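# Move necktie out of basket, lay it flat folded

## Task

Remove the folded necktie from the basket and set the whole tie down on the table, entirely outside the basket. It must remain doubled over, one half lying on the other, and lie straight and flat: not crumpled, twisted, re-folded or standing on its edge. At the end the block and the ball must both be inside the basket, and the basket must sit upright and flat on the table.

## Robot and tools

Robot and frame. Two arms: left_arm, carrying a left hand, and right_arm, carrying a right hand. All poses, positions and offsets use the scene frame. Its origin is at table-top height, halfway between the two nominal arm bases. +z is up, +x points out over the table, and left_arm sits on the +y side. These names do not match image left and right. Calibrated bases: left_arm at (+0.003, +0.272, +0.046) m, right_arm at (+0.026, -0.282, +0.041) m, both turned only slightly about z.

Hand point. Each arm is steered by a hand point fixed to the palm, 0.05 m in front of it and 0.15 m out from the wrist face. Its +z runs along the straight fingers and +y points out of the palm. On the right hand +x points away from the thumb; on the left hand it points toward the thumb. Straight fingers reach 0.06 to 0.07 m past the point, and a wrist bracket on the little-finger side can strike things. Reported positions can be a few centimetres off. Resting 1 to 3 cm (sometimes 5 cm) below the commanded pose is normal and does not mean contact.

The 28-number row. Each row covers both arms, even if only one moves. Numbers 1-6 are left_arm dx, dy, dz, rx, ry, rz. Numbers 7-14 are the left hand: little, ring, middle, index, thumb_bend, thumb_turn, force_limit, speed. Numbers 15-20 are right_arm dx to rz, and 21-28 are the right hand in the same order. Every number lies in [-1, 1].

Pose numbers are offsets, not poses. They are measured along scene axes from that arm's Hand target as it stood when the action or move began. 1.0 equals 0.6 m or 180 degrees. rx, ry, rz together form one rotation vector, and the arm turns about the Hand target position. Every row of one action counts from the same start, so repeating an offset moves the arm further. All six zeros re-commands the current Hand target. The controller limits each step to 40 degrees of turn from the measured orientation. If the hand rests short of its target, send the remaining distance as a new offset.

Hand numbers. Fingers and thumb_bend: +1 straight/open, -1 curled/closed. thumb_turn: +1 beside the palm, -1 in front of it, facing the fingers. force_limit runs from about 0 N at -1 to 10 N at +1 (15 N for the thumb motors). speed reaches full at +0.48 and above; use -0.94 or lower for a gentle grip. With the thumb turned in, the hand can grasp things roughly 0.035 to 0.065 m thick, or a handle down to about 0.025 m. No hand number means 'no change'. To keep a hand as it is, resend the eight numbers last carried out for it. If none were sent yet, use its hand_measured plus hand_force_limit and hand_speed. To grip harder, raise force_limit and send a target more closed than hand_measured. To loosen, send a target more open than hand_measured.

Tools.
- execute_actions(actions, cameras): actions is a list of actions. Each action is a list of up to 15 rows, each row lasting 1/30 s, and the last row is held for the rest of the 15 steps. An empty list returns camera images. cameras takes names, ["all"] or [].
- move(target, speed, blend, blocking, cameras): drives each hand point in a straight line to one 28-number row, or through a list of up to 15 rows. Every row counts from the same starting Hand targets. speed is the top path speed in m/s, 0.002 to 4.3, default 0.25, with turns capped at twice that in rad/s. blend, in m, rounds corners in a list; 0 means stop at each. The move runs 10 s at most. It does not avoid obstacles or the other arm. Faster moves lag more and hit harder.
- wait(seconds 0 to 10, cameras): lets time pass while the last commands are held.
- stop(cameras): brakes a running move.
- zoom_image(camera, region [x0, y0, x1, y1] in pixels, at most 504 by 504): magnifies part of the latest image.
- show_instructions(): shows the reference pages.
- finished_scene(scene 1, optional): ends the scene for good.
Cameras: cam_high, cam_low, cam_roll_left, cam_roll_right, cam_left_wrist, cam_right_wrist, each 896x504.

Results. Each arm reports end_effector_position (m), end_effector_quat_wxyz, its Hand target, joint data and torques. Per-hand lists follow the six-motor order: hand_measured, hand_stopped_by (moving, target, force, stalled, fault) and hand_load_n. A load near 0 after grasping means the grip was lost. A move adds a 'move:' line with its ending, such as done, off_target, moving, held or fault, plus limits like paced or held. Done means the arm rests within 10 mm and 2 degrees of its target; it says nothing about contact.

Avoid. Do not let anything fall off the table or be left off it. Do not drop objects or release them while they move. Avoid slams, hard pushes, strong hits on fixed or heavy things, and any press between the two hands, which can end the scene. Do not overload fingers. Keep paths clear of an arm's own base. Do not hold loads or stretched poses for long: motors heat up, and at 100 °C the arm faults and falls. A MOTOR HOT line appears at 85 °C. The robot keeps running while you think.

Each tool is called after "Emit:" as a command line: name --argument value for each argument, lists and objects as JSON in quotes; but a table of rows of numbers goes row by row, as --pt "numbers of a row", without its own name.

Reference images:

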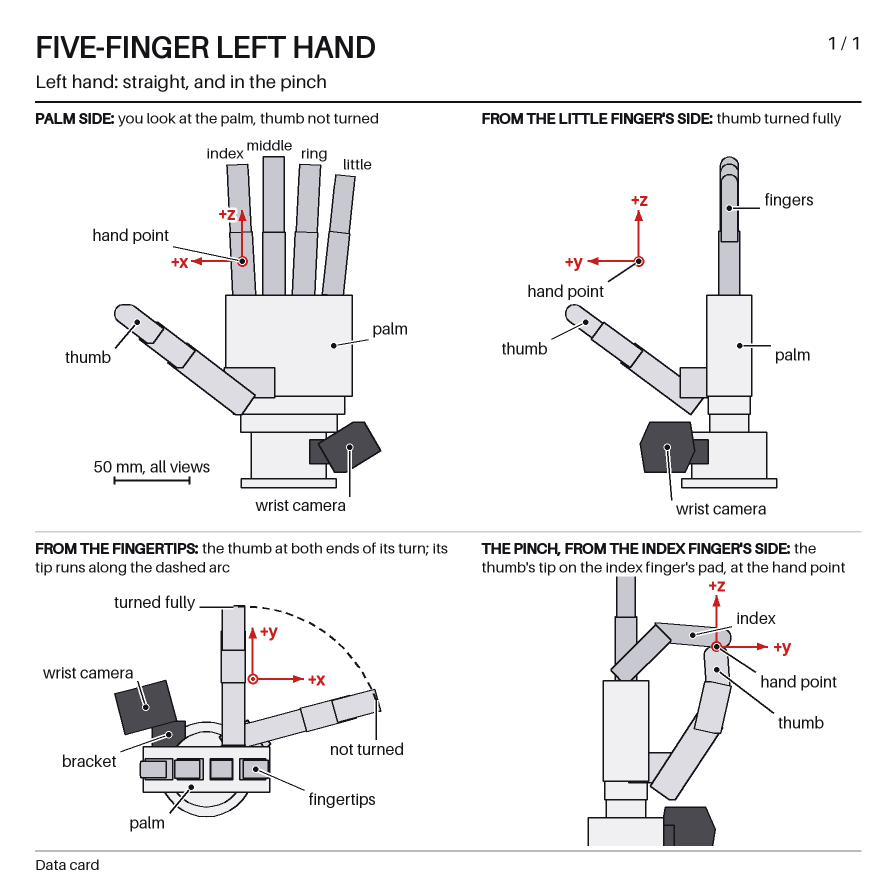

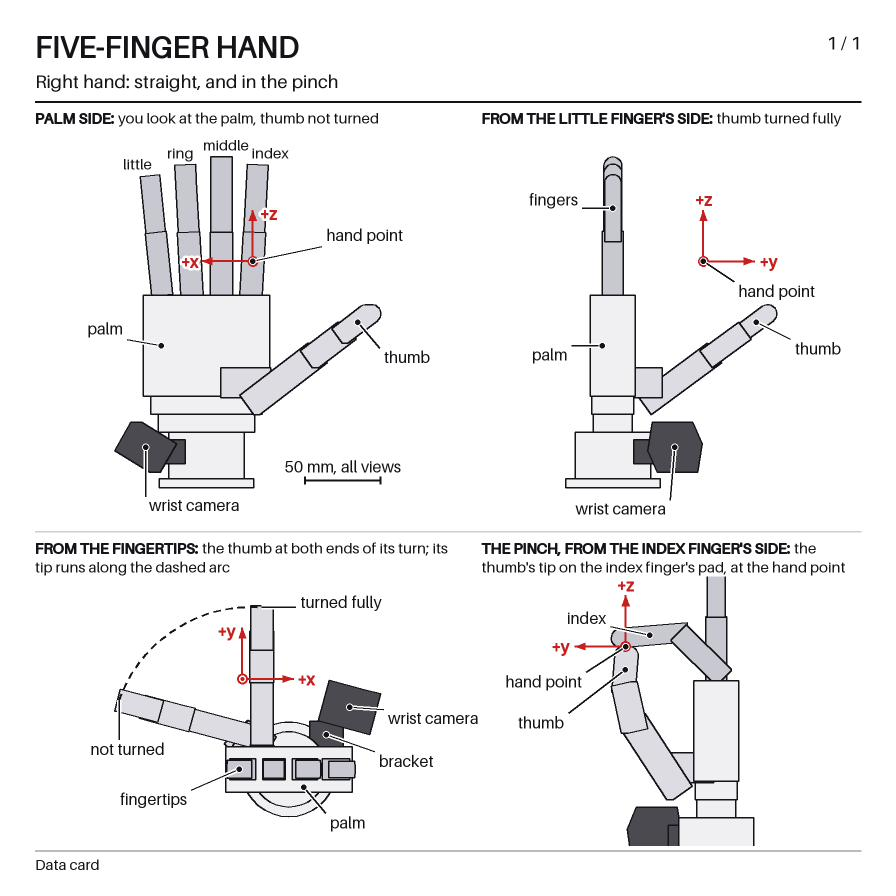

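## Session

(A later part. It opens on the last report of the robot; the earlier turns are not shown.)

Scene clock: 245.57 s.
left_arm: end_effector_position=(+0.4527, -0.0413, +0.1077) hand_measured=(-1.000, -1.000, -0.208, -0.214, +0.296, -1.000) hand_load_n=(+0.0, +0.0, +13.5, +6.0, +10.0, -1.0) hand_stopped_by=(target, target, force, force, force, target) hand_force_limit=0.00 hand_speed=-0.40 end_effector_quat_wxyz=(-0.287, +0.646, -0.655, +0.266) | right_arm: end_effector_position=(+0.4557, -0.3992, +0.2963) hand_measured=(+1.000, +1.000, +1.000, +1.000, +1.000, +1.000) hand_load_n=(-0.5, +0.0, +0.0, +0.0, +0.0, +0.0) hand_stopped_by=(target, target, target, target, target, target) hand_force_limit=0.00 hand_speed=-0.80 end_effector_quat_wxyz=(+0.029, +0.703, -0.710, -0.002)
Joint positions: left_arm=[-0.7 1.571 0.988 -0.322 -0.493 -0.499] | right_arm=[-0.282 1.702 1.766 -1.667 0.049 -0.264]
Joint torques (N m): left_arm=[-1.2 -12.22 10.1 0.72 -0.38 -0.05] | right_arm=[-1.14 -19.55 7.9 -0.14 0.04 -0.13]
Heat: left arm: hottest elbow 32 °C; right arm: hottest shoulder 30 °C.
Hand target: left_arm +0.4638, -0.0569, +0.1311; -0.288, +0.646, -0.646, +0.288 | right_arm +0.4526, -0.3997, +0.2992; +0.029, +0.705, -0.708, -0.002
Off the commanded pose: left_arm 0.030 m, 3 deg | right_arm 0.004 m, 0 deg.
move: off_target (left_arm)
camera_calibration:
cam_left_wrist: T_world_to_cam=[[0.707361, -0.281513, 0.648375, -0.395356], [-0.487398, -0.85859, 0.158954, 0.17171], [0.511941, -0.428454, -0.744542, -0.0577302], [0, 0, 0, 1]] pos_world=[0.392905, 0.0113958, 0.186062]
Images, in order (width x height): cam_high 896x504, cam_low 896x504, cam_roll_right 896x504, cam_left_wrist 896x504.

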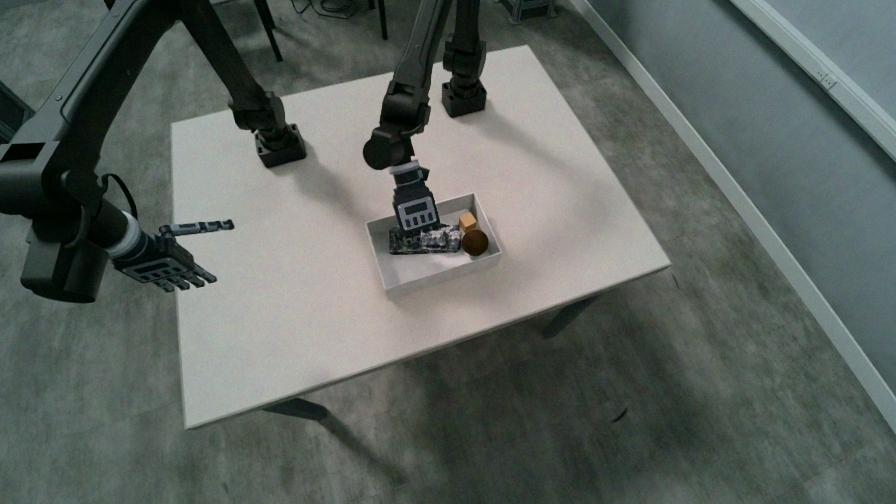

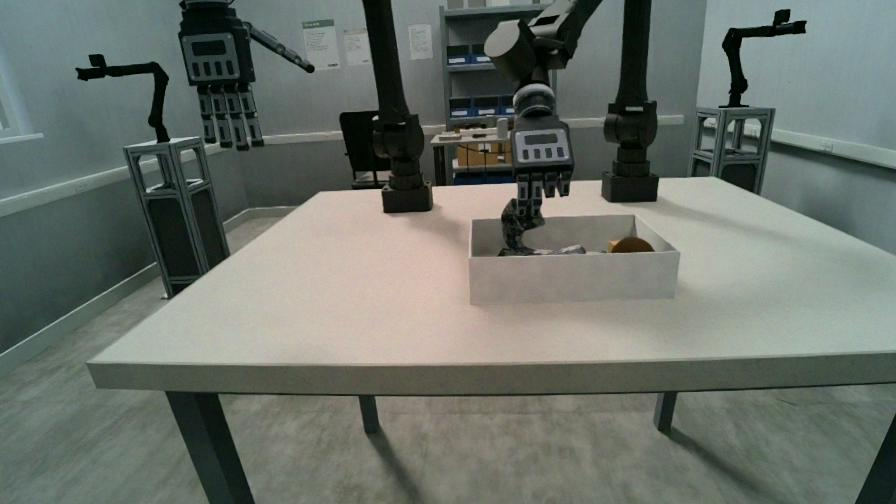

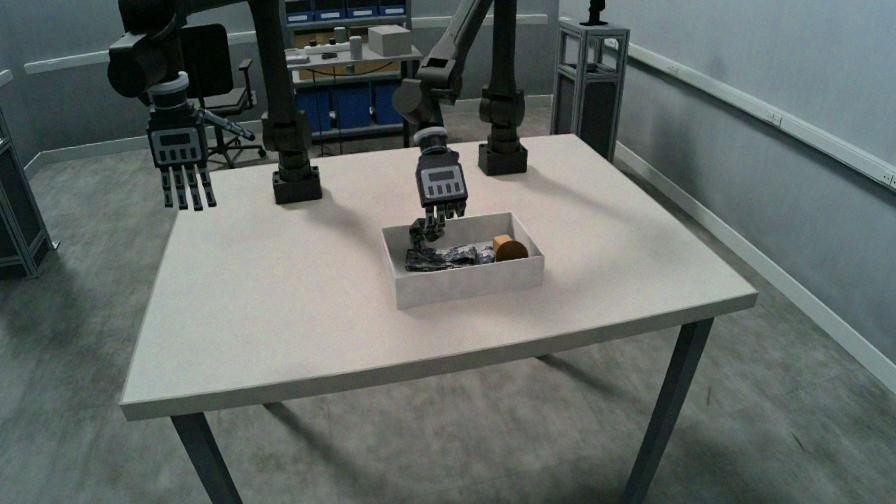

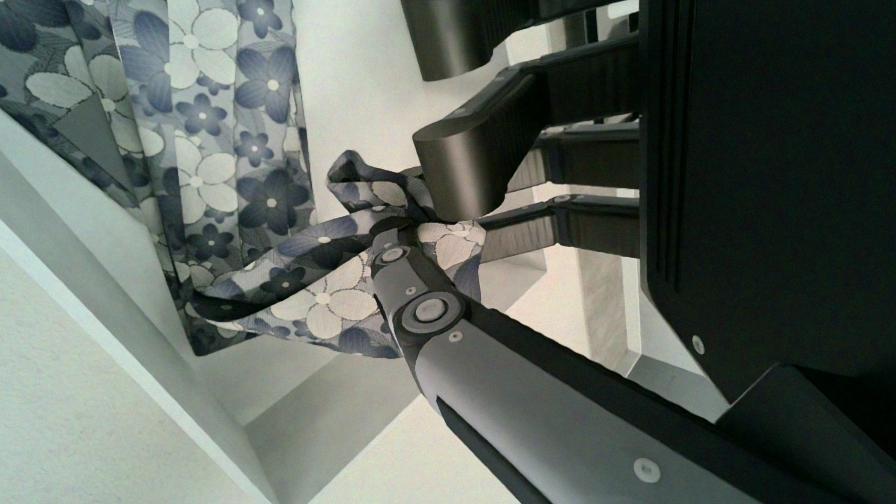

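Emit:
move --target '[-0.03,0.0,0.33,0,0,0,-1,-1,-0.3,-0.3,0.0,-1,0,-0.4,0,0,0,0,0,0,1,1,1,1,1,1,0,-0.8]' --cameras '["cam_left_wrist","cam_high","cam_low","cam_roll_right"]' --speed 0.12

Scene clock: 257.10 s.
left_arm: end_effector_position=(+0.4421, -0.0431, +0.2992) hand_measured=(-1.000, -1.000, -0.208, -0.214, +0.296, -1.000) hand_load_n=(+0.0, +0.0, +13.5, +6.0, +10.0, -0.5) hand_stopped_by=(target, target, force, force, force, target) hand_force_limit=0.00 hand_speed=-0.40 end_effector_quat_wxyz=(-0.288, +0.648, -0.655, +0.262) | right_arm: end_effector_position=(+0.4557, -0.3992, +0.2963) hand_measured=(+1.000, +1.000, +1.000, +1.000, +1.000, +1.000) hand_load_n=(+0.0, +0.0, +0.0, +0.0, +0.0, +0.0) hand_stopped_by=(target, target, target, target, target, target) hand_force_limit=0.00 hand_speed=-0.80 end_effector_quat_wxyz=(+0.029, +0.703, -0.710, -0.002)
Joint positions: left_arm=[-0.72 1.397 1.335 -0.862 -0.509 -0.52] | right_arm=[-0.282 1.702 1.766 -1.667 0.049 -0.264]
Joint torques (N m): left_arm=[-1.08 -10.75 11.86 0.69 -0.4 -0.03] | right_arm=[-0.56 -18.67 7.75 -0.1 -0.01 -0.09]
Heat: left arm: hottest elbow 33 °C; right arm: hottest shoulder 30 °C.
Hand target: left_arm +0.4459, -0.0569, +0.3289; -0.288, +0.646, -0.646, +0.288 | right_arm +0.4526, -0.3997, +0.2992; +0.029, +0.705, -0.708, -0.002
Off the commanded pose: left_arm 0.033 m, 3 deg | right_arm 0.004 m, 0 deg.
move: off_target (left_arm)
camera_calibration:
cam_left_wrist: T_world_to_cam=[[0.712288, -0.281323, 0.643042, -0.51313], [-0.482102, -0.861947, 0.156926, 0.132592], [0.510121, -0.421788, -0.749581, 0.0921802], [0, 0, 0, 1]] pos_world=[0.382396, 0.00881247, 0.378254]
Images, in order (width x height): cam_high 896x504, cam_low 896x504, cam_roll_right 896x504, cam_left_wrist 896x504.

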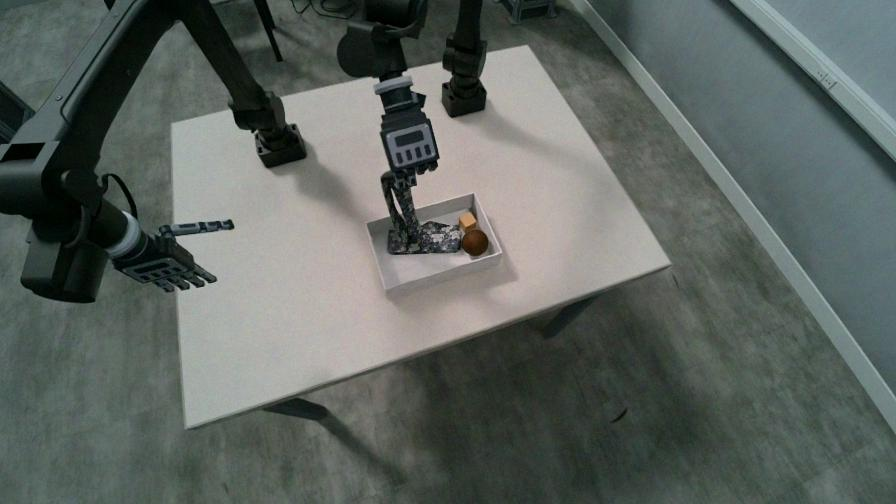

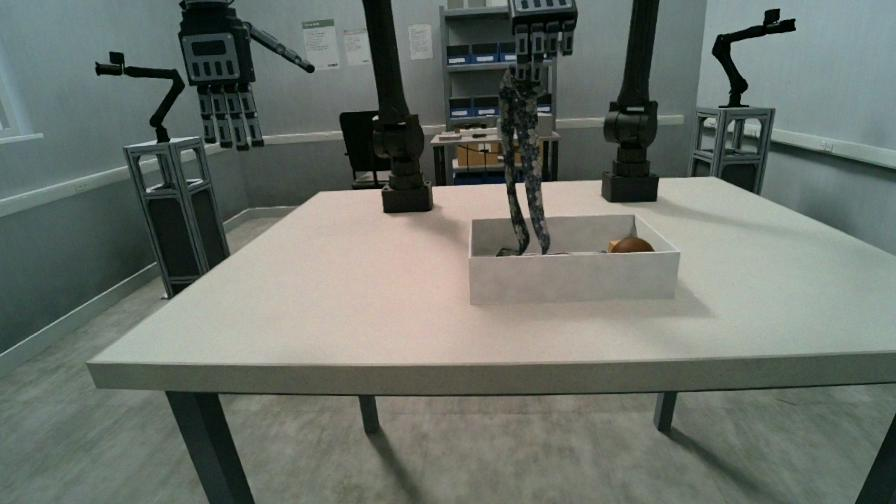

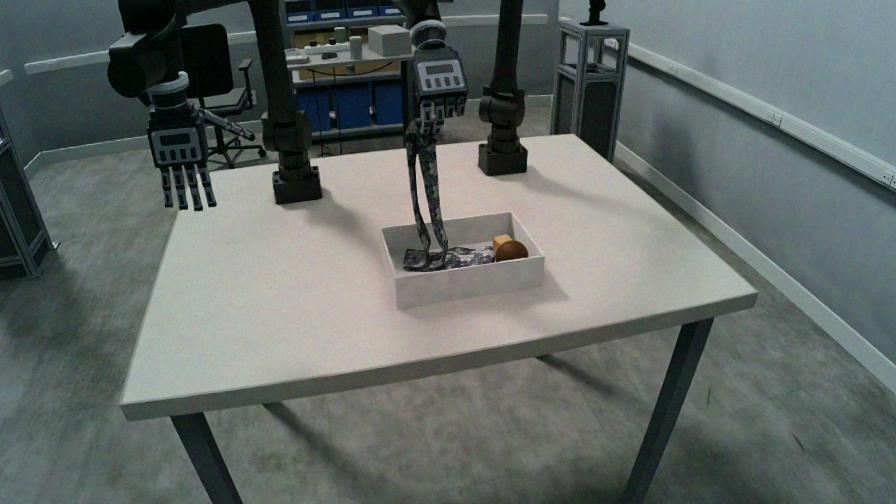

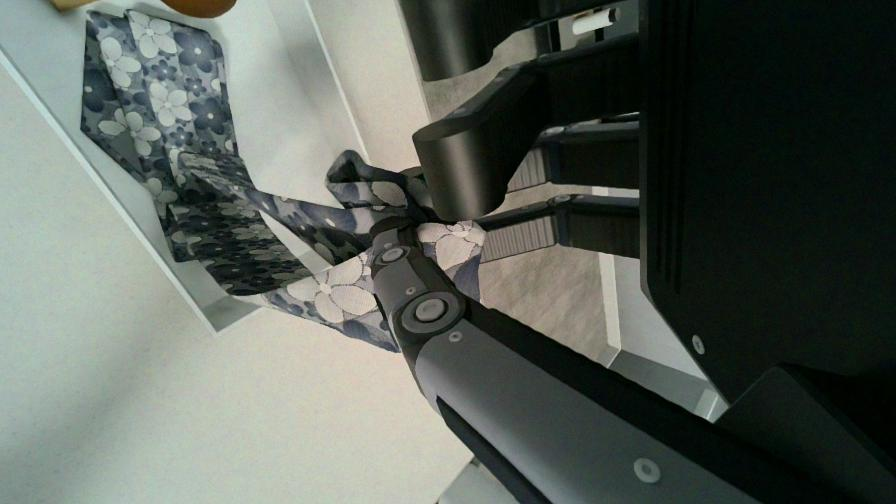

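Emit:
zoom_image --camera "cam_roll_right" --region '[370, 90, 560, 310]'

Emit:
zoom_image --camera "cam_low" --region '[440, 20, 690, 320]'

Emit:
zoom_image --camera "cam_left_wrist" --region '[60, 0, 500, 360]'

Scaled by 2.291 from the camera's 896x504 image, which has a finer 1280x720 frame.

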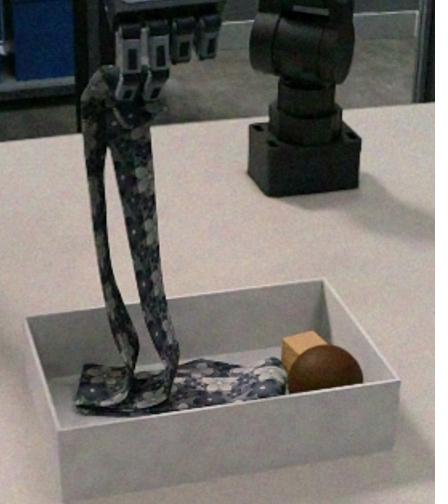

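Scaled by 1.680 from the camera's 896x504 image, which has a finer 1280x720 frame.

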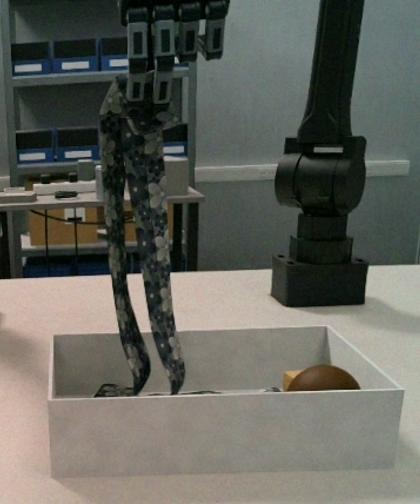

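Scaled by 1.145 from the camera's 896x504 image, which has a finer 1280x720 frame.

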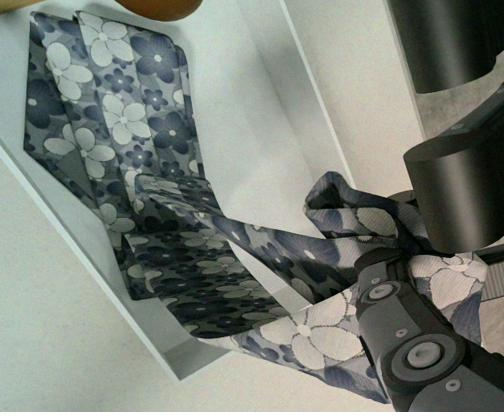

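Emit:
move --target '[-0.05,0.0,0.3,0,0,0,-1,-1,-0.3,-0.3,0.0,-1,0,-0.4,0,0,0,0,0,0,1,1,1,1,1,1,0,-0.8]' --cameras '["cam_left_wrist","cam_high","cam_low","cam_roll_right"]' --speed 0.12

Scene clock: 288.53 s.
left_arm: end_effector_position=(+0.4154, -0.0464, +0.4935) hand_measured=(-1.000, -1.000, -0.208, -0.214, +0.296, -1.000) hand_load_n=(+0.0, +0.5, +13.5, +5.5, +10.0, -0.5) hand_stopped_by=(target, target, force, force, force, target) hand_force_limit=0.00 hand_speed=-0.40 end_effector_quat_wxyz=(-0.290, +0.647, -0.650, +0.273) | right_arm: end_effector_position=(+0.4557, -0.3992, +0.2963) hand_measured=(+1.000, +1.000, +1.000, +1.000, +1.000, +1.000) hand_load_n=(+0.0, +0.0, +0.0, +0.0, +0.0, +0.0) hand_stopped_by=(target, target, target, target, target, target) hand_force_limit=0.00 hand_speed=-0.80 end_effector_quat_wxyz=(+0.029, +0.703, -0.710, -0.002)
Joint positions: left_arm=[-0.767 1.438 1.896 -1.377 -0.538 -0.561] | right_arm=[-0.282 1.702 1.766 -1.667 0.049 -0.264]
Joint torques (N m): left_arm=[-1.08 -9.11 10.89 0.64 -0.4 -0.04] | right_arm=[-0.56 -19.02 8.08 -0.08 0.03 -0.17]
Heat: left arm: hottest elbow 35 °C; right arm: hottest shoulder 30 °C.
Hand target: left_arm +0.4159, -0.0570, +0.5088; -0.288, +0.646, -0.646, +0.288 | right_arm +0.4526, -0.3997, +0.2992; +0.029, +0.705, -0.708, -0.002
Off the commanded pose: left_arm 0.019 m, 2 deg | right_arm 0.004 m, 0 deg.
move: off_target (left_arm)
camera_calibration:
cam_left_wrist: T_world_to_cam=[[0.699234, -0.272476, 0.66093, -0.622897], [-0.485874, -0.859301, 0.159776, 0.0867925], [0.524403, -0.432849, -0.733241, 0.235473], [0, 0, 0, 1]] pos_world=[0.354238, 0.00678102, 0.570482]
Images, in order (width x height): cam_high 896x504, cam_low 896x504, cam_roll_right 896x504, cam_left_wrist 896x504.

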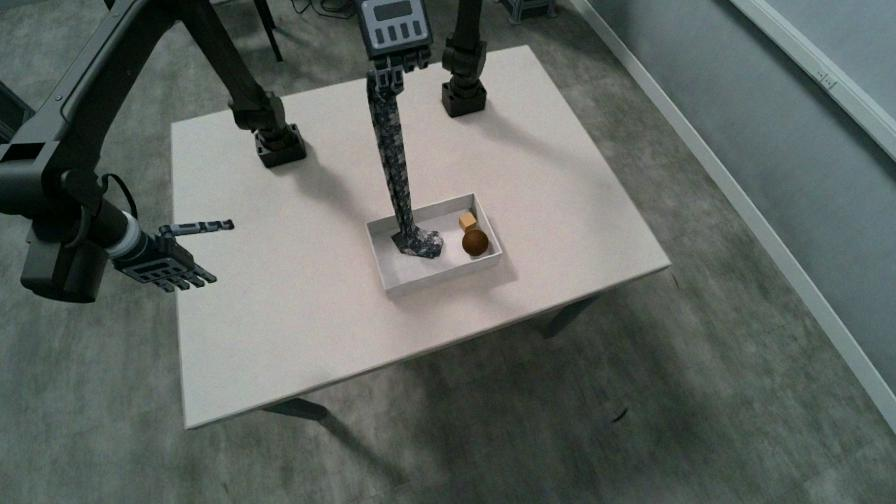

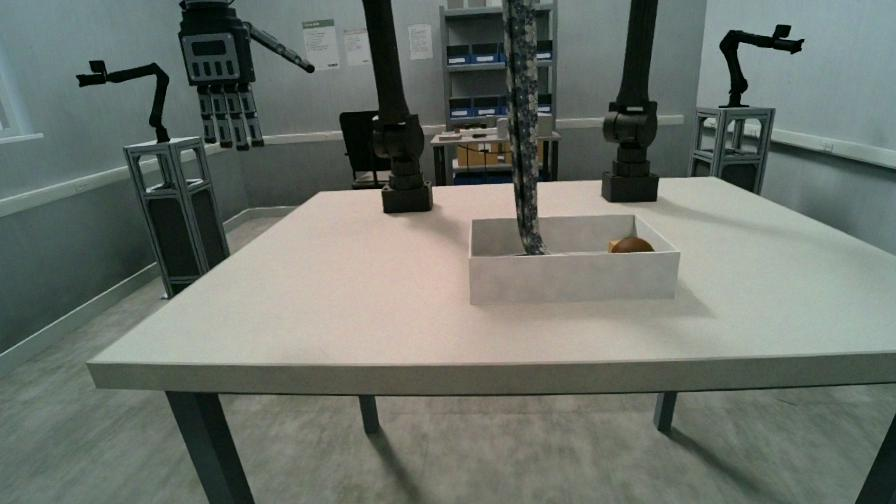

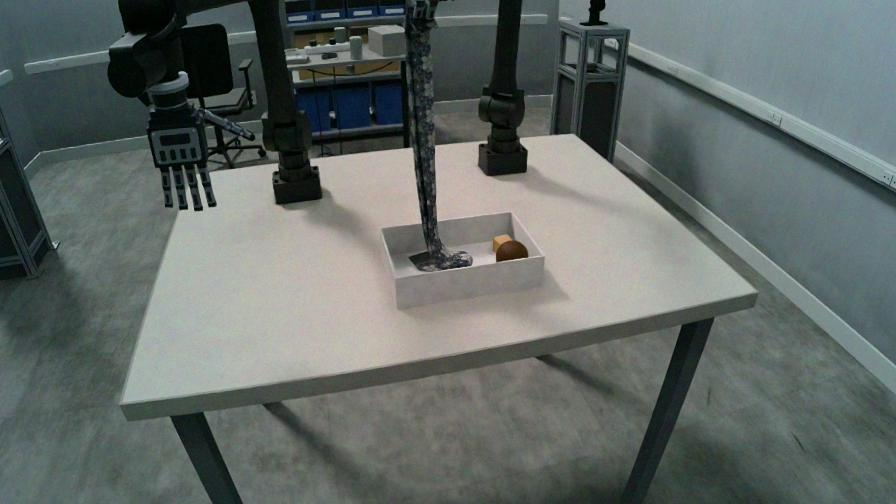

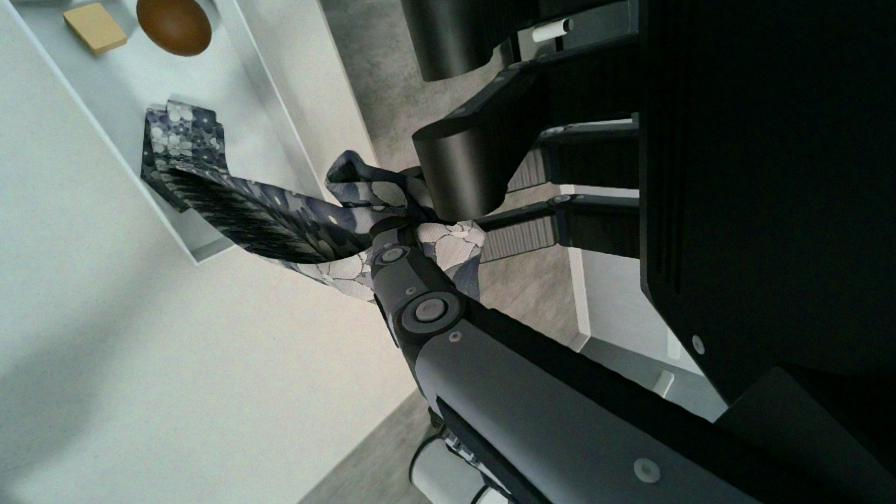

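Emit:
zoom_image --camera "cam_left_wrist" --region '[100, 60, 500, 320]'

Emit:
zoom_image --camera "cam_high" --region '[340, 40, 510, 300]'

Emit:
zoom_image --camera "cam_roll_right" --region '[370, 0, 530, 300]'

Scaled by 1.260 from the camera's 896x504 image, which has a finer 1280x720 frame.

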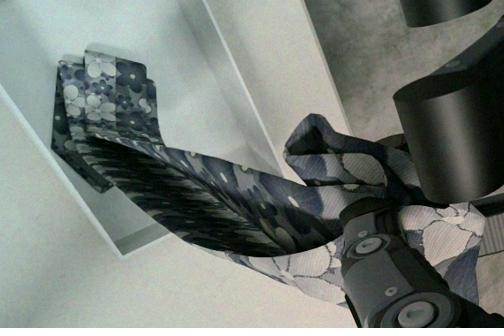

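Scaled by 1.938 from the camera's 896x504 image, which has a finer 1280x720 frame.

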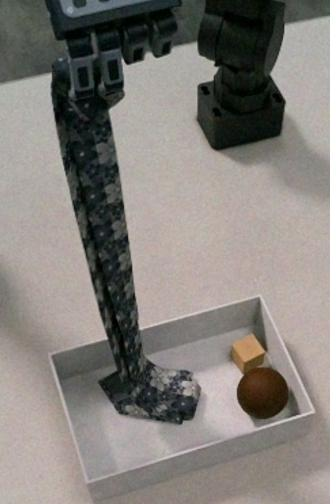

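Scaled by 1.680 from the camera's 896x504 image, which has a finer 1280x720 frame.

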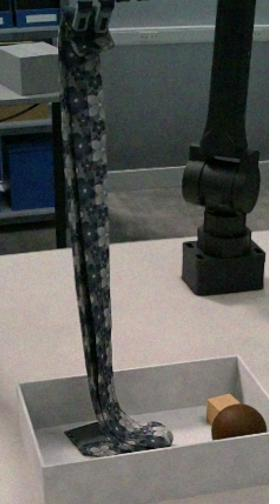

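Emit:
move --target '[0.057,0.04,0.185,0,-0.233,0,-1,-1,-0.3,-0.3,0.0,-1,0,-0.4,0,0,0,0,0,0,1,1,1,1,1,1,0,-0.8]' --cameras '["cam_left_wrist","cam_high","cam_low","cam_roll_right"]' --speed 0.15

Scene clock: 376.93 s.
left_arm: end_effector_position=(+0.4580, -0.0310, +0.6095) hand_measured=(-1.000, -1.000, -0.208, -0.214, +0.296, -1.000) hand_load_n=(+0.0, +0.0, +13.5, +5.5, +10.0, -0.5) hand_stopped_by=(target, target, force, force, force, target) hand_force_limit=0.00 hand_speed=-0.40 end_effector_quat_wxyz=(+0.502, -0.505, +0.505, -0.487) | right_arm: end_effector_position=(+0.4557, -0.3992, +0.2963) hand_measured=(+1.000, +1.000, +1.000, +1.000, +1.000, +1.000) hand_load_n=(+0.0, +0.0, +0.0, +0.0, +0.0, +0.0) hand_stopped_by=(target, target, target, target, target, target) hand_force_limit=0.00 hand_speed=-0.80 end_effector_quat_wxyz=(+0.029, +0.703, -0.710, -0.002)
Joint positions: left_arm=[-0.825 1.191 1.519 -0.36 -0.825 -0.008] | right_arm=[-0.282 1.702 1.766 -1.667 0.049 -0.264]
Joint torques (N m): left_arm=[-1.32 -8.12 7.9 1.94 0.08 0.14] | right_arm=[-0.85 -18.73 7.92 -0.14 0 -0.15]
Heat: left arm: hottest elbow 36 °C; right arm: hottest shoulder 31 °C.
Hand target: left_arm +0.4501, -0.0329, +0.6200; +0.500, -0.500, +0.500, -0.500 | right_arm +0.4526, -0.3997, +0.2992; +0.029, +0.705, -0.708, -0.002
Off the commanded pose: left_arm 0.013 m, 2 deg | right_arm 0.004 m, 0 deg.
move: off_target (left_arm)
camera_calibration:
cam_left_wrist: T_world_to_cam=[[0.0789963, -0.274459, 0.958349, -0.622503], [-0.472363, -0.856882, -0.206463, 0.319203], [0.877857, -0.436379, -0.197335, -0.183774], [0, 0, 0, 1]] pos_world=[0.361283, 0.0224729, 0.626213]
Images, in order (width x height): cam_high 896x504, cam_low 896x504, cam_roll_right 896x504, cam_left_wrist 896x504.

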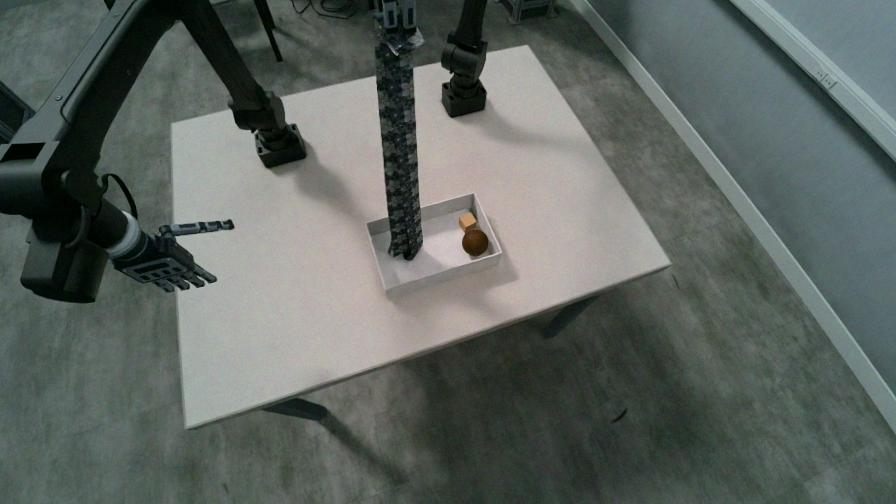

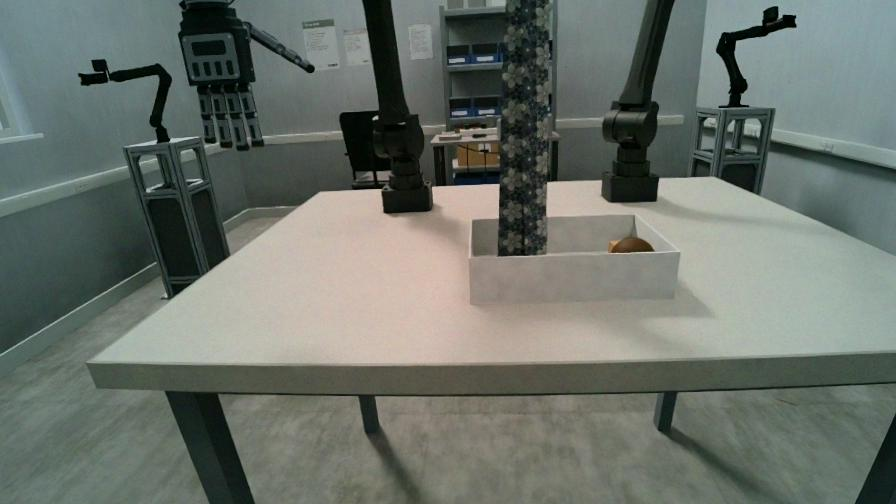

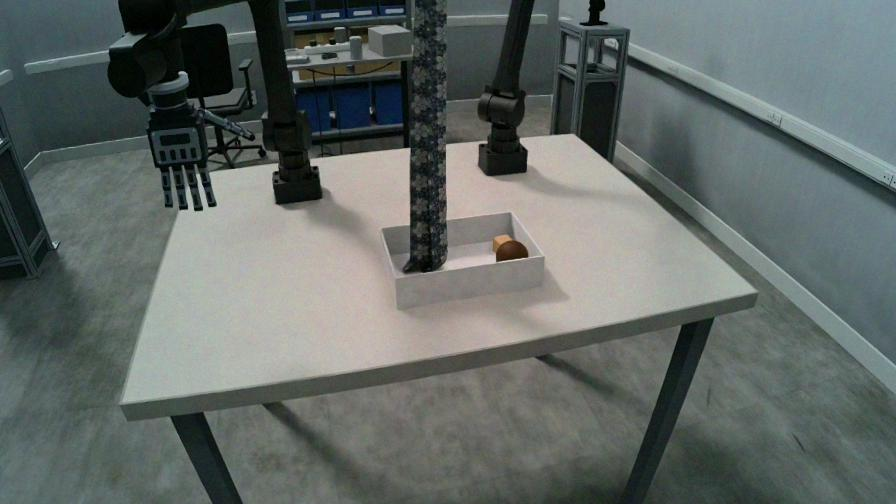

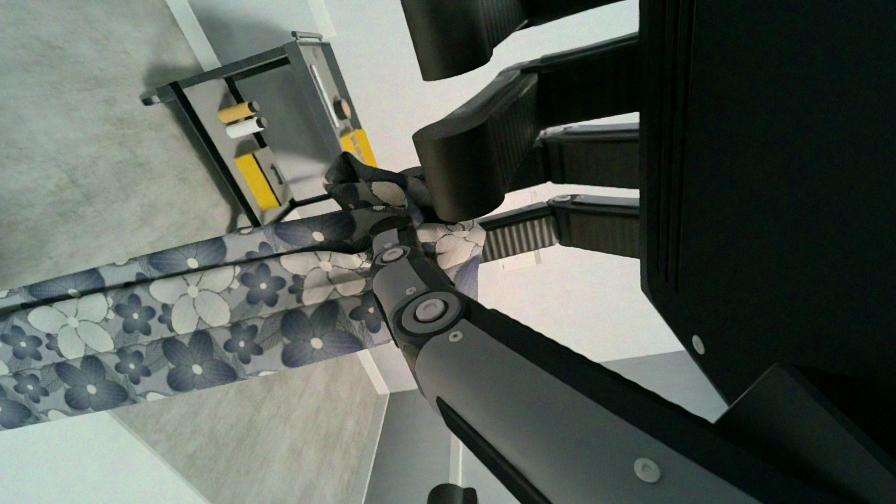

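Emit:
move --target '[0,0,0,0,0,0,-1,-1,-0.3,-0.3,0.0,-1,0,-0.4,-0.62,-0.38,0.085,0,0,-0.45,1,1,1,1,1,1,0,-0.8]' --cameras '["cam_high","cam_roll_left"]' --speed 0.3

Scene clock: 538.40 s.
left_arm: end_effector_position=(+0.4580, -0.0310, +0.6095) hand_measured=(-1.000, -1.000, -0.208, -0.214, +0.296, -1.000) hand_load_n=(+0.0, +0.0, +13.5, +6.0, +10.0, -0.5) hand_stopped_by=(target, target, force, force, force, target) hand_force_limit=0.00 hand_speed=-0.40 end_effector_quat_wxyz=(+0.502, -0.505, +0.506, -0.487) | right_arm: end_effector_position=(+0.0807, -0.6177, +0.3419) hand_measured=(+1.000, +1.000, +1.000, +1.000, +1.000, +1.000) hand_load_n=(+0.0, +0.0, +0.0, +0.0, +0.0, +0.0) hand_stopped_by=(target, target, target, target, target, target) hand_force_limit=0.00 hand_speed=-0.80 end_effector_quat_wxyz=(-0.017, -0.085, +0.996, -0.028)
Joint positions: left_arm=[-0.825 1.191 1.519 -0.36 -0.824 -0.008] | right_arm=[-1.475 1.36 1.512 -1.667 0.034 -0.068]
Joint torques (N m): left_arm=[-1.32 -8.47 7.82 1.91 0.09 0.13] | right_arm=[-0.09 -10.75 11.15 -0.38 -0.08 0.04]
Heat: left arm: hottest elbow 34 °C; right arm: hottest shoulder 31 °C.
Hand target: left_arm +0.4500, -0.0329, +0.6200; +0.500, -0.500, +0.500, -0.500 | right_arm +0.0806, -0.6276, +0.3503; -0.020, -0.076, +0.997, +0.020
Off the commanded pose: left_arm 0.013 m, 2 deg | right_arm 0.013 m, 6 deg.
joint sent to its limit (right arm) — joint 4 (wrist pitch), lower limit. The joint targets are off in orientation, not in position.
move: off_target (left_arm, right_arm)
Images, in order (width x height): cam_high 896x504, cam_roll_left 896x504.

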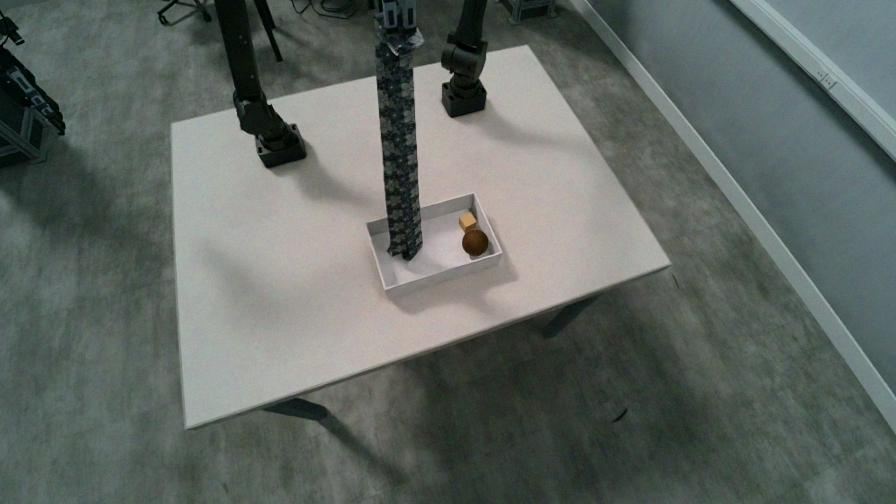

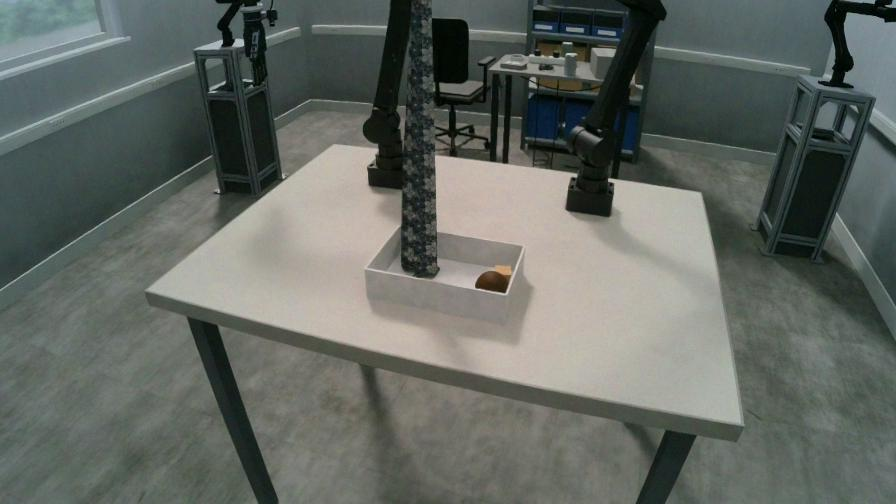

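Emit:
zoom_image --camera "cam_roll_left" --region '[360, 150, 530, 320]'

Scaled by 2.965 from the camera's 896x504 image, which has a finer 1280x720 frame.

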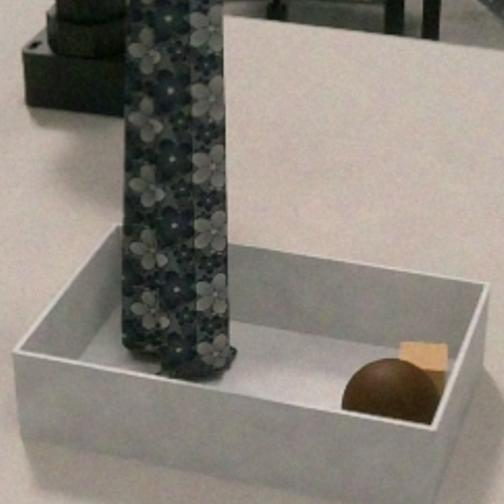

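Emit:
move --pt "-0.083 -0.045 0.067 0 0 -0.25 -1 -1 -0.3 -0.3 0.0 -1 0 -0.4 0 0 0 0 0 0 1 1 1 1 1 1 0 -0.8" --pt "-0.358 0.055 0.067 0 0 -0.472 -1 -1 -0.3 -0.3 0.0 -1 0 -0.4 0 0 0 0 0 0 1 1 1 1 1 1 0 -0.8" --cameras '["cam_left_wrist","cam_high","cam_roll_left","cam_roll_right","cam_low"]' --speed 0.15 --blend '[0.05,0]'

Scene clock: 556.97 s.
left_arm: end_effector_position=(+0.2365, -0.0051, +0.6594) hand_measured=(-1.000, -1.000, -0.208, -0.214, +0.296, -1.000) hand_load_n=(+0.0, +0.0, +13.5, +5.5, +10.0, -1.0) hand_stopped_by=(target, target, force, force, force, target) hand_force_limit=0.00 hand_speed=-0.40 end_effector_quat_wxyz=(+0.025, -0.028, +0.707, -0.707) | right_arm: end_effector_position=(+0.0807, -0.6177, +0.3419) hand_measured=(+1.000, +1.000, +1.000, +1.000, +1.000, +1.000) hand_load_n=(+0.0, +0.0, +0.0, +0.0, +0.0, +0.5) hand_stopped_by=(target, target, target, target, target, target) hand_force_limit=0.00 hand_speed=-0.80 end_effector_quat_wxyz=(-0.017, -0.085, +0.996, -0.028)
Joint positions: left_arm=[-0.326 0.958 1.491 -0.534 1.185 -0.004] | right_arm=[-1.475 1.36 1.512 -1.667 0.034 -0.067]
Joint torques (N m): left_arm=[0.73 -3.49 7.05 0.83 0.09 0.1] | right_arm=[-0.85 -11.28 10.97 -0.13 -0.11 0.03]
Heat: left arm: hottest elbow 34 °C; right arm: hottest elbow 31 °C.
Hand target: left_arm +0.2353, +0.0001, +0.6602; +0.031, -0.031, +0.706, -0.706 | right_arm +0.0806, -0.6276, +0.3503; -0.020, -0.076, +0.997, +0.020
Off the commanded pose: left_arm 0.005 m, 1 deg | right_arm 0.013 m, 6 deg.
joint sent to its limit (right arm) — joint 4 (wrist pitch), lower limit. The joint targets are off in orientation, not in position.
move: off_target (right_arm)
camera_calibration:
cam_left_wrist: T_world_to_cam=[[-0.251998, -0.0735914, 0.964926, -0.570714], [-0.887346, 0.415446, -0.200053, 0.34753], [-0.386152, -0.906636, -0.169993, 0.310316], [0, 0, 0, 1]] pos_world=[0.28439, 0.0949641, 0.672973]
Images, in order (width x height): cam_high 896x504, cam_low 896x504, cam_roll_left 896x504, cam_roll_right 896x504, cam_left_wrist 896x504.

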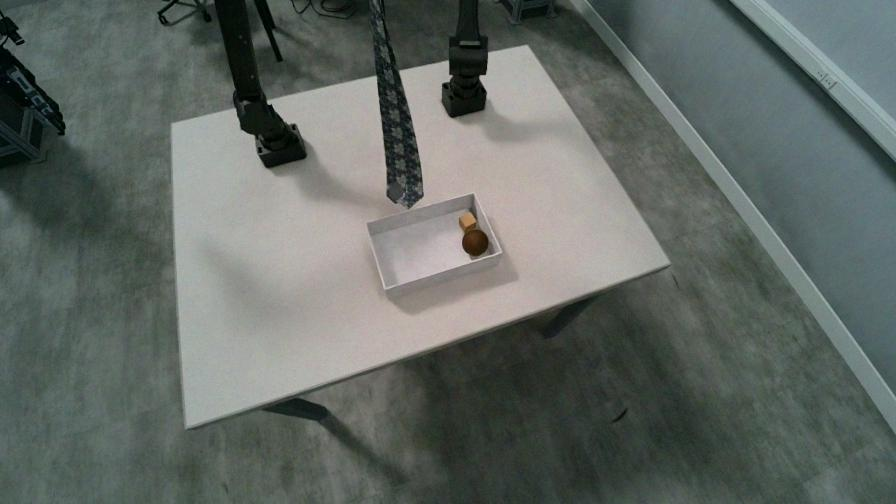

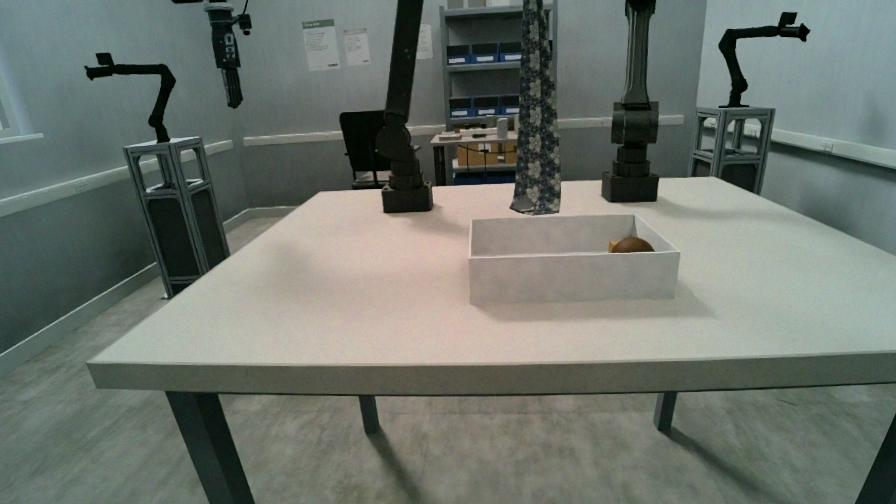

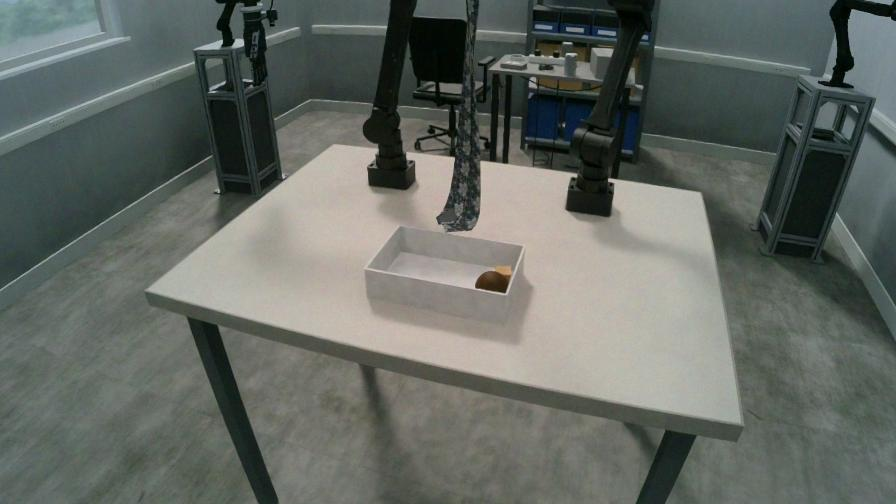

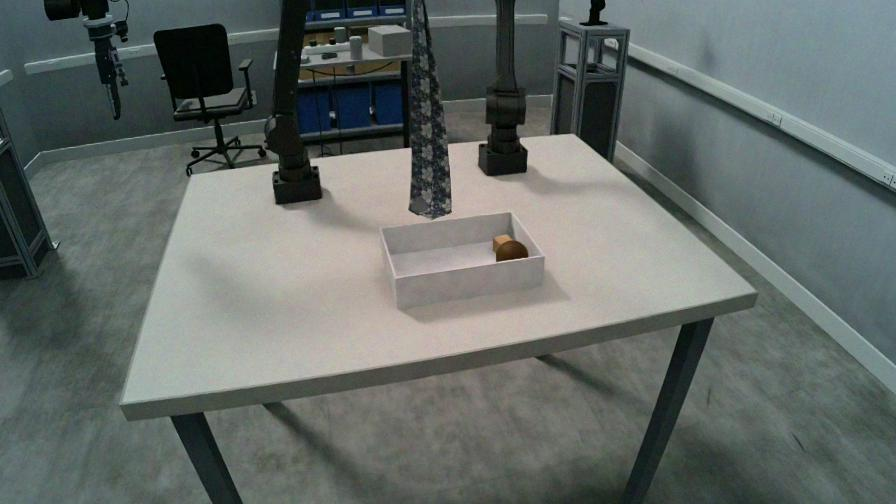

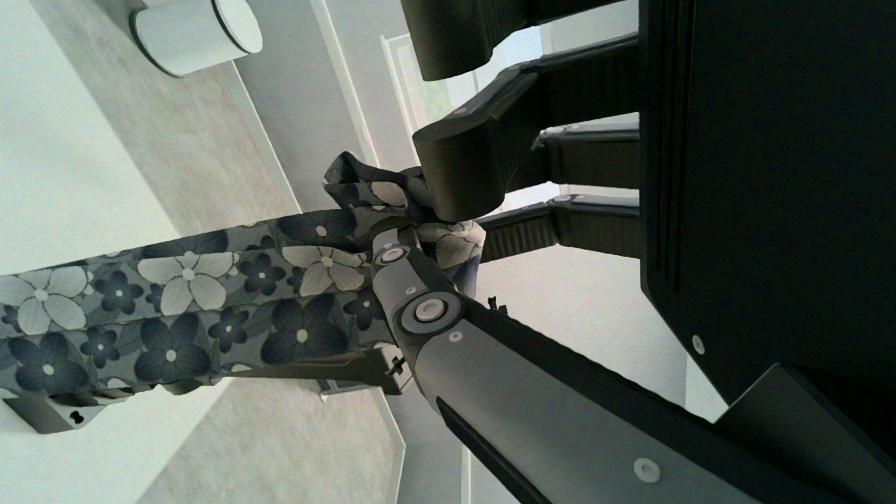

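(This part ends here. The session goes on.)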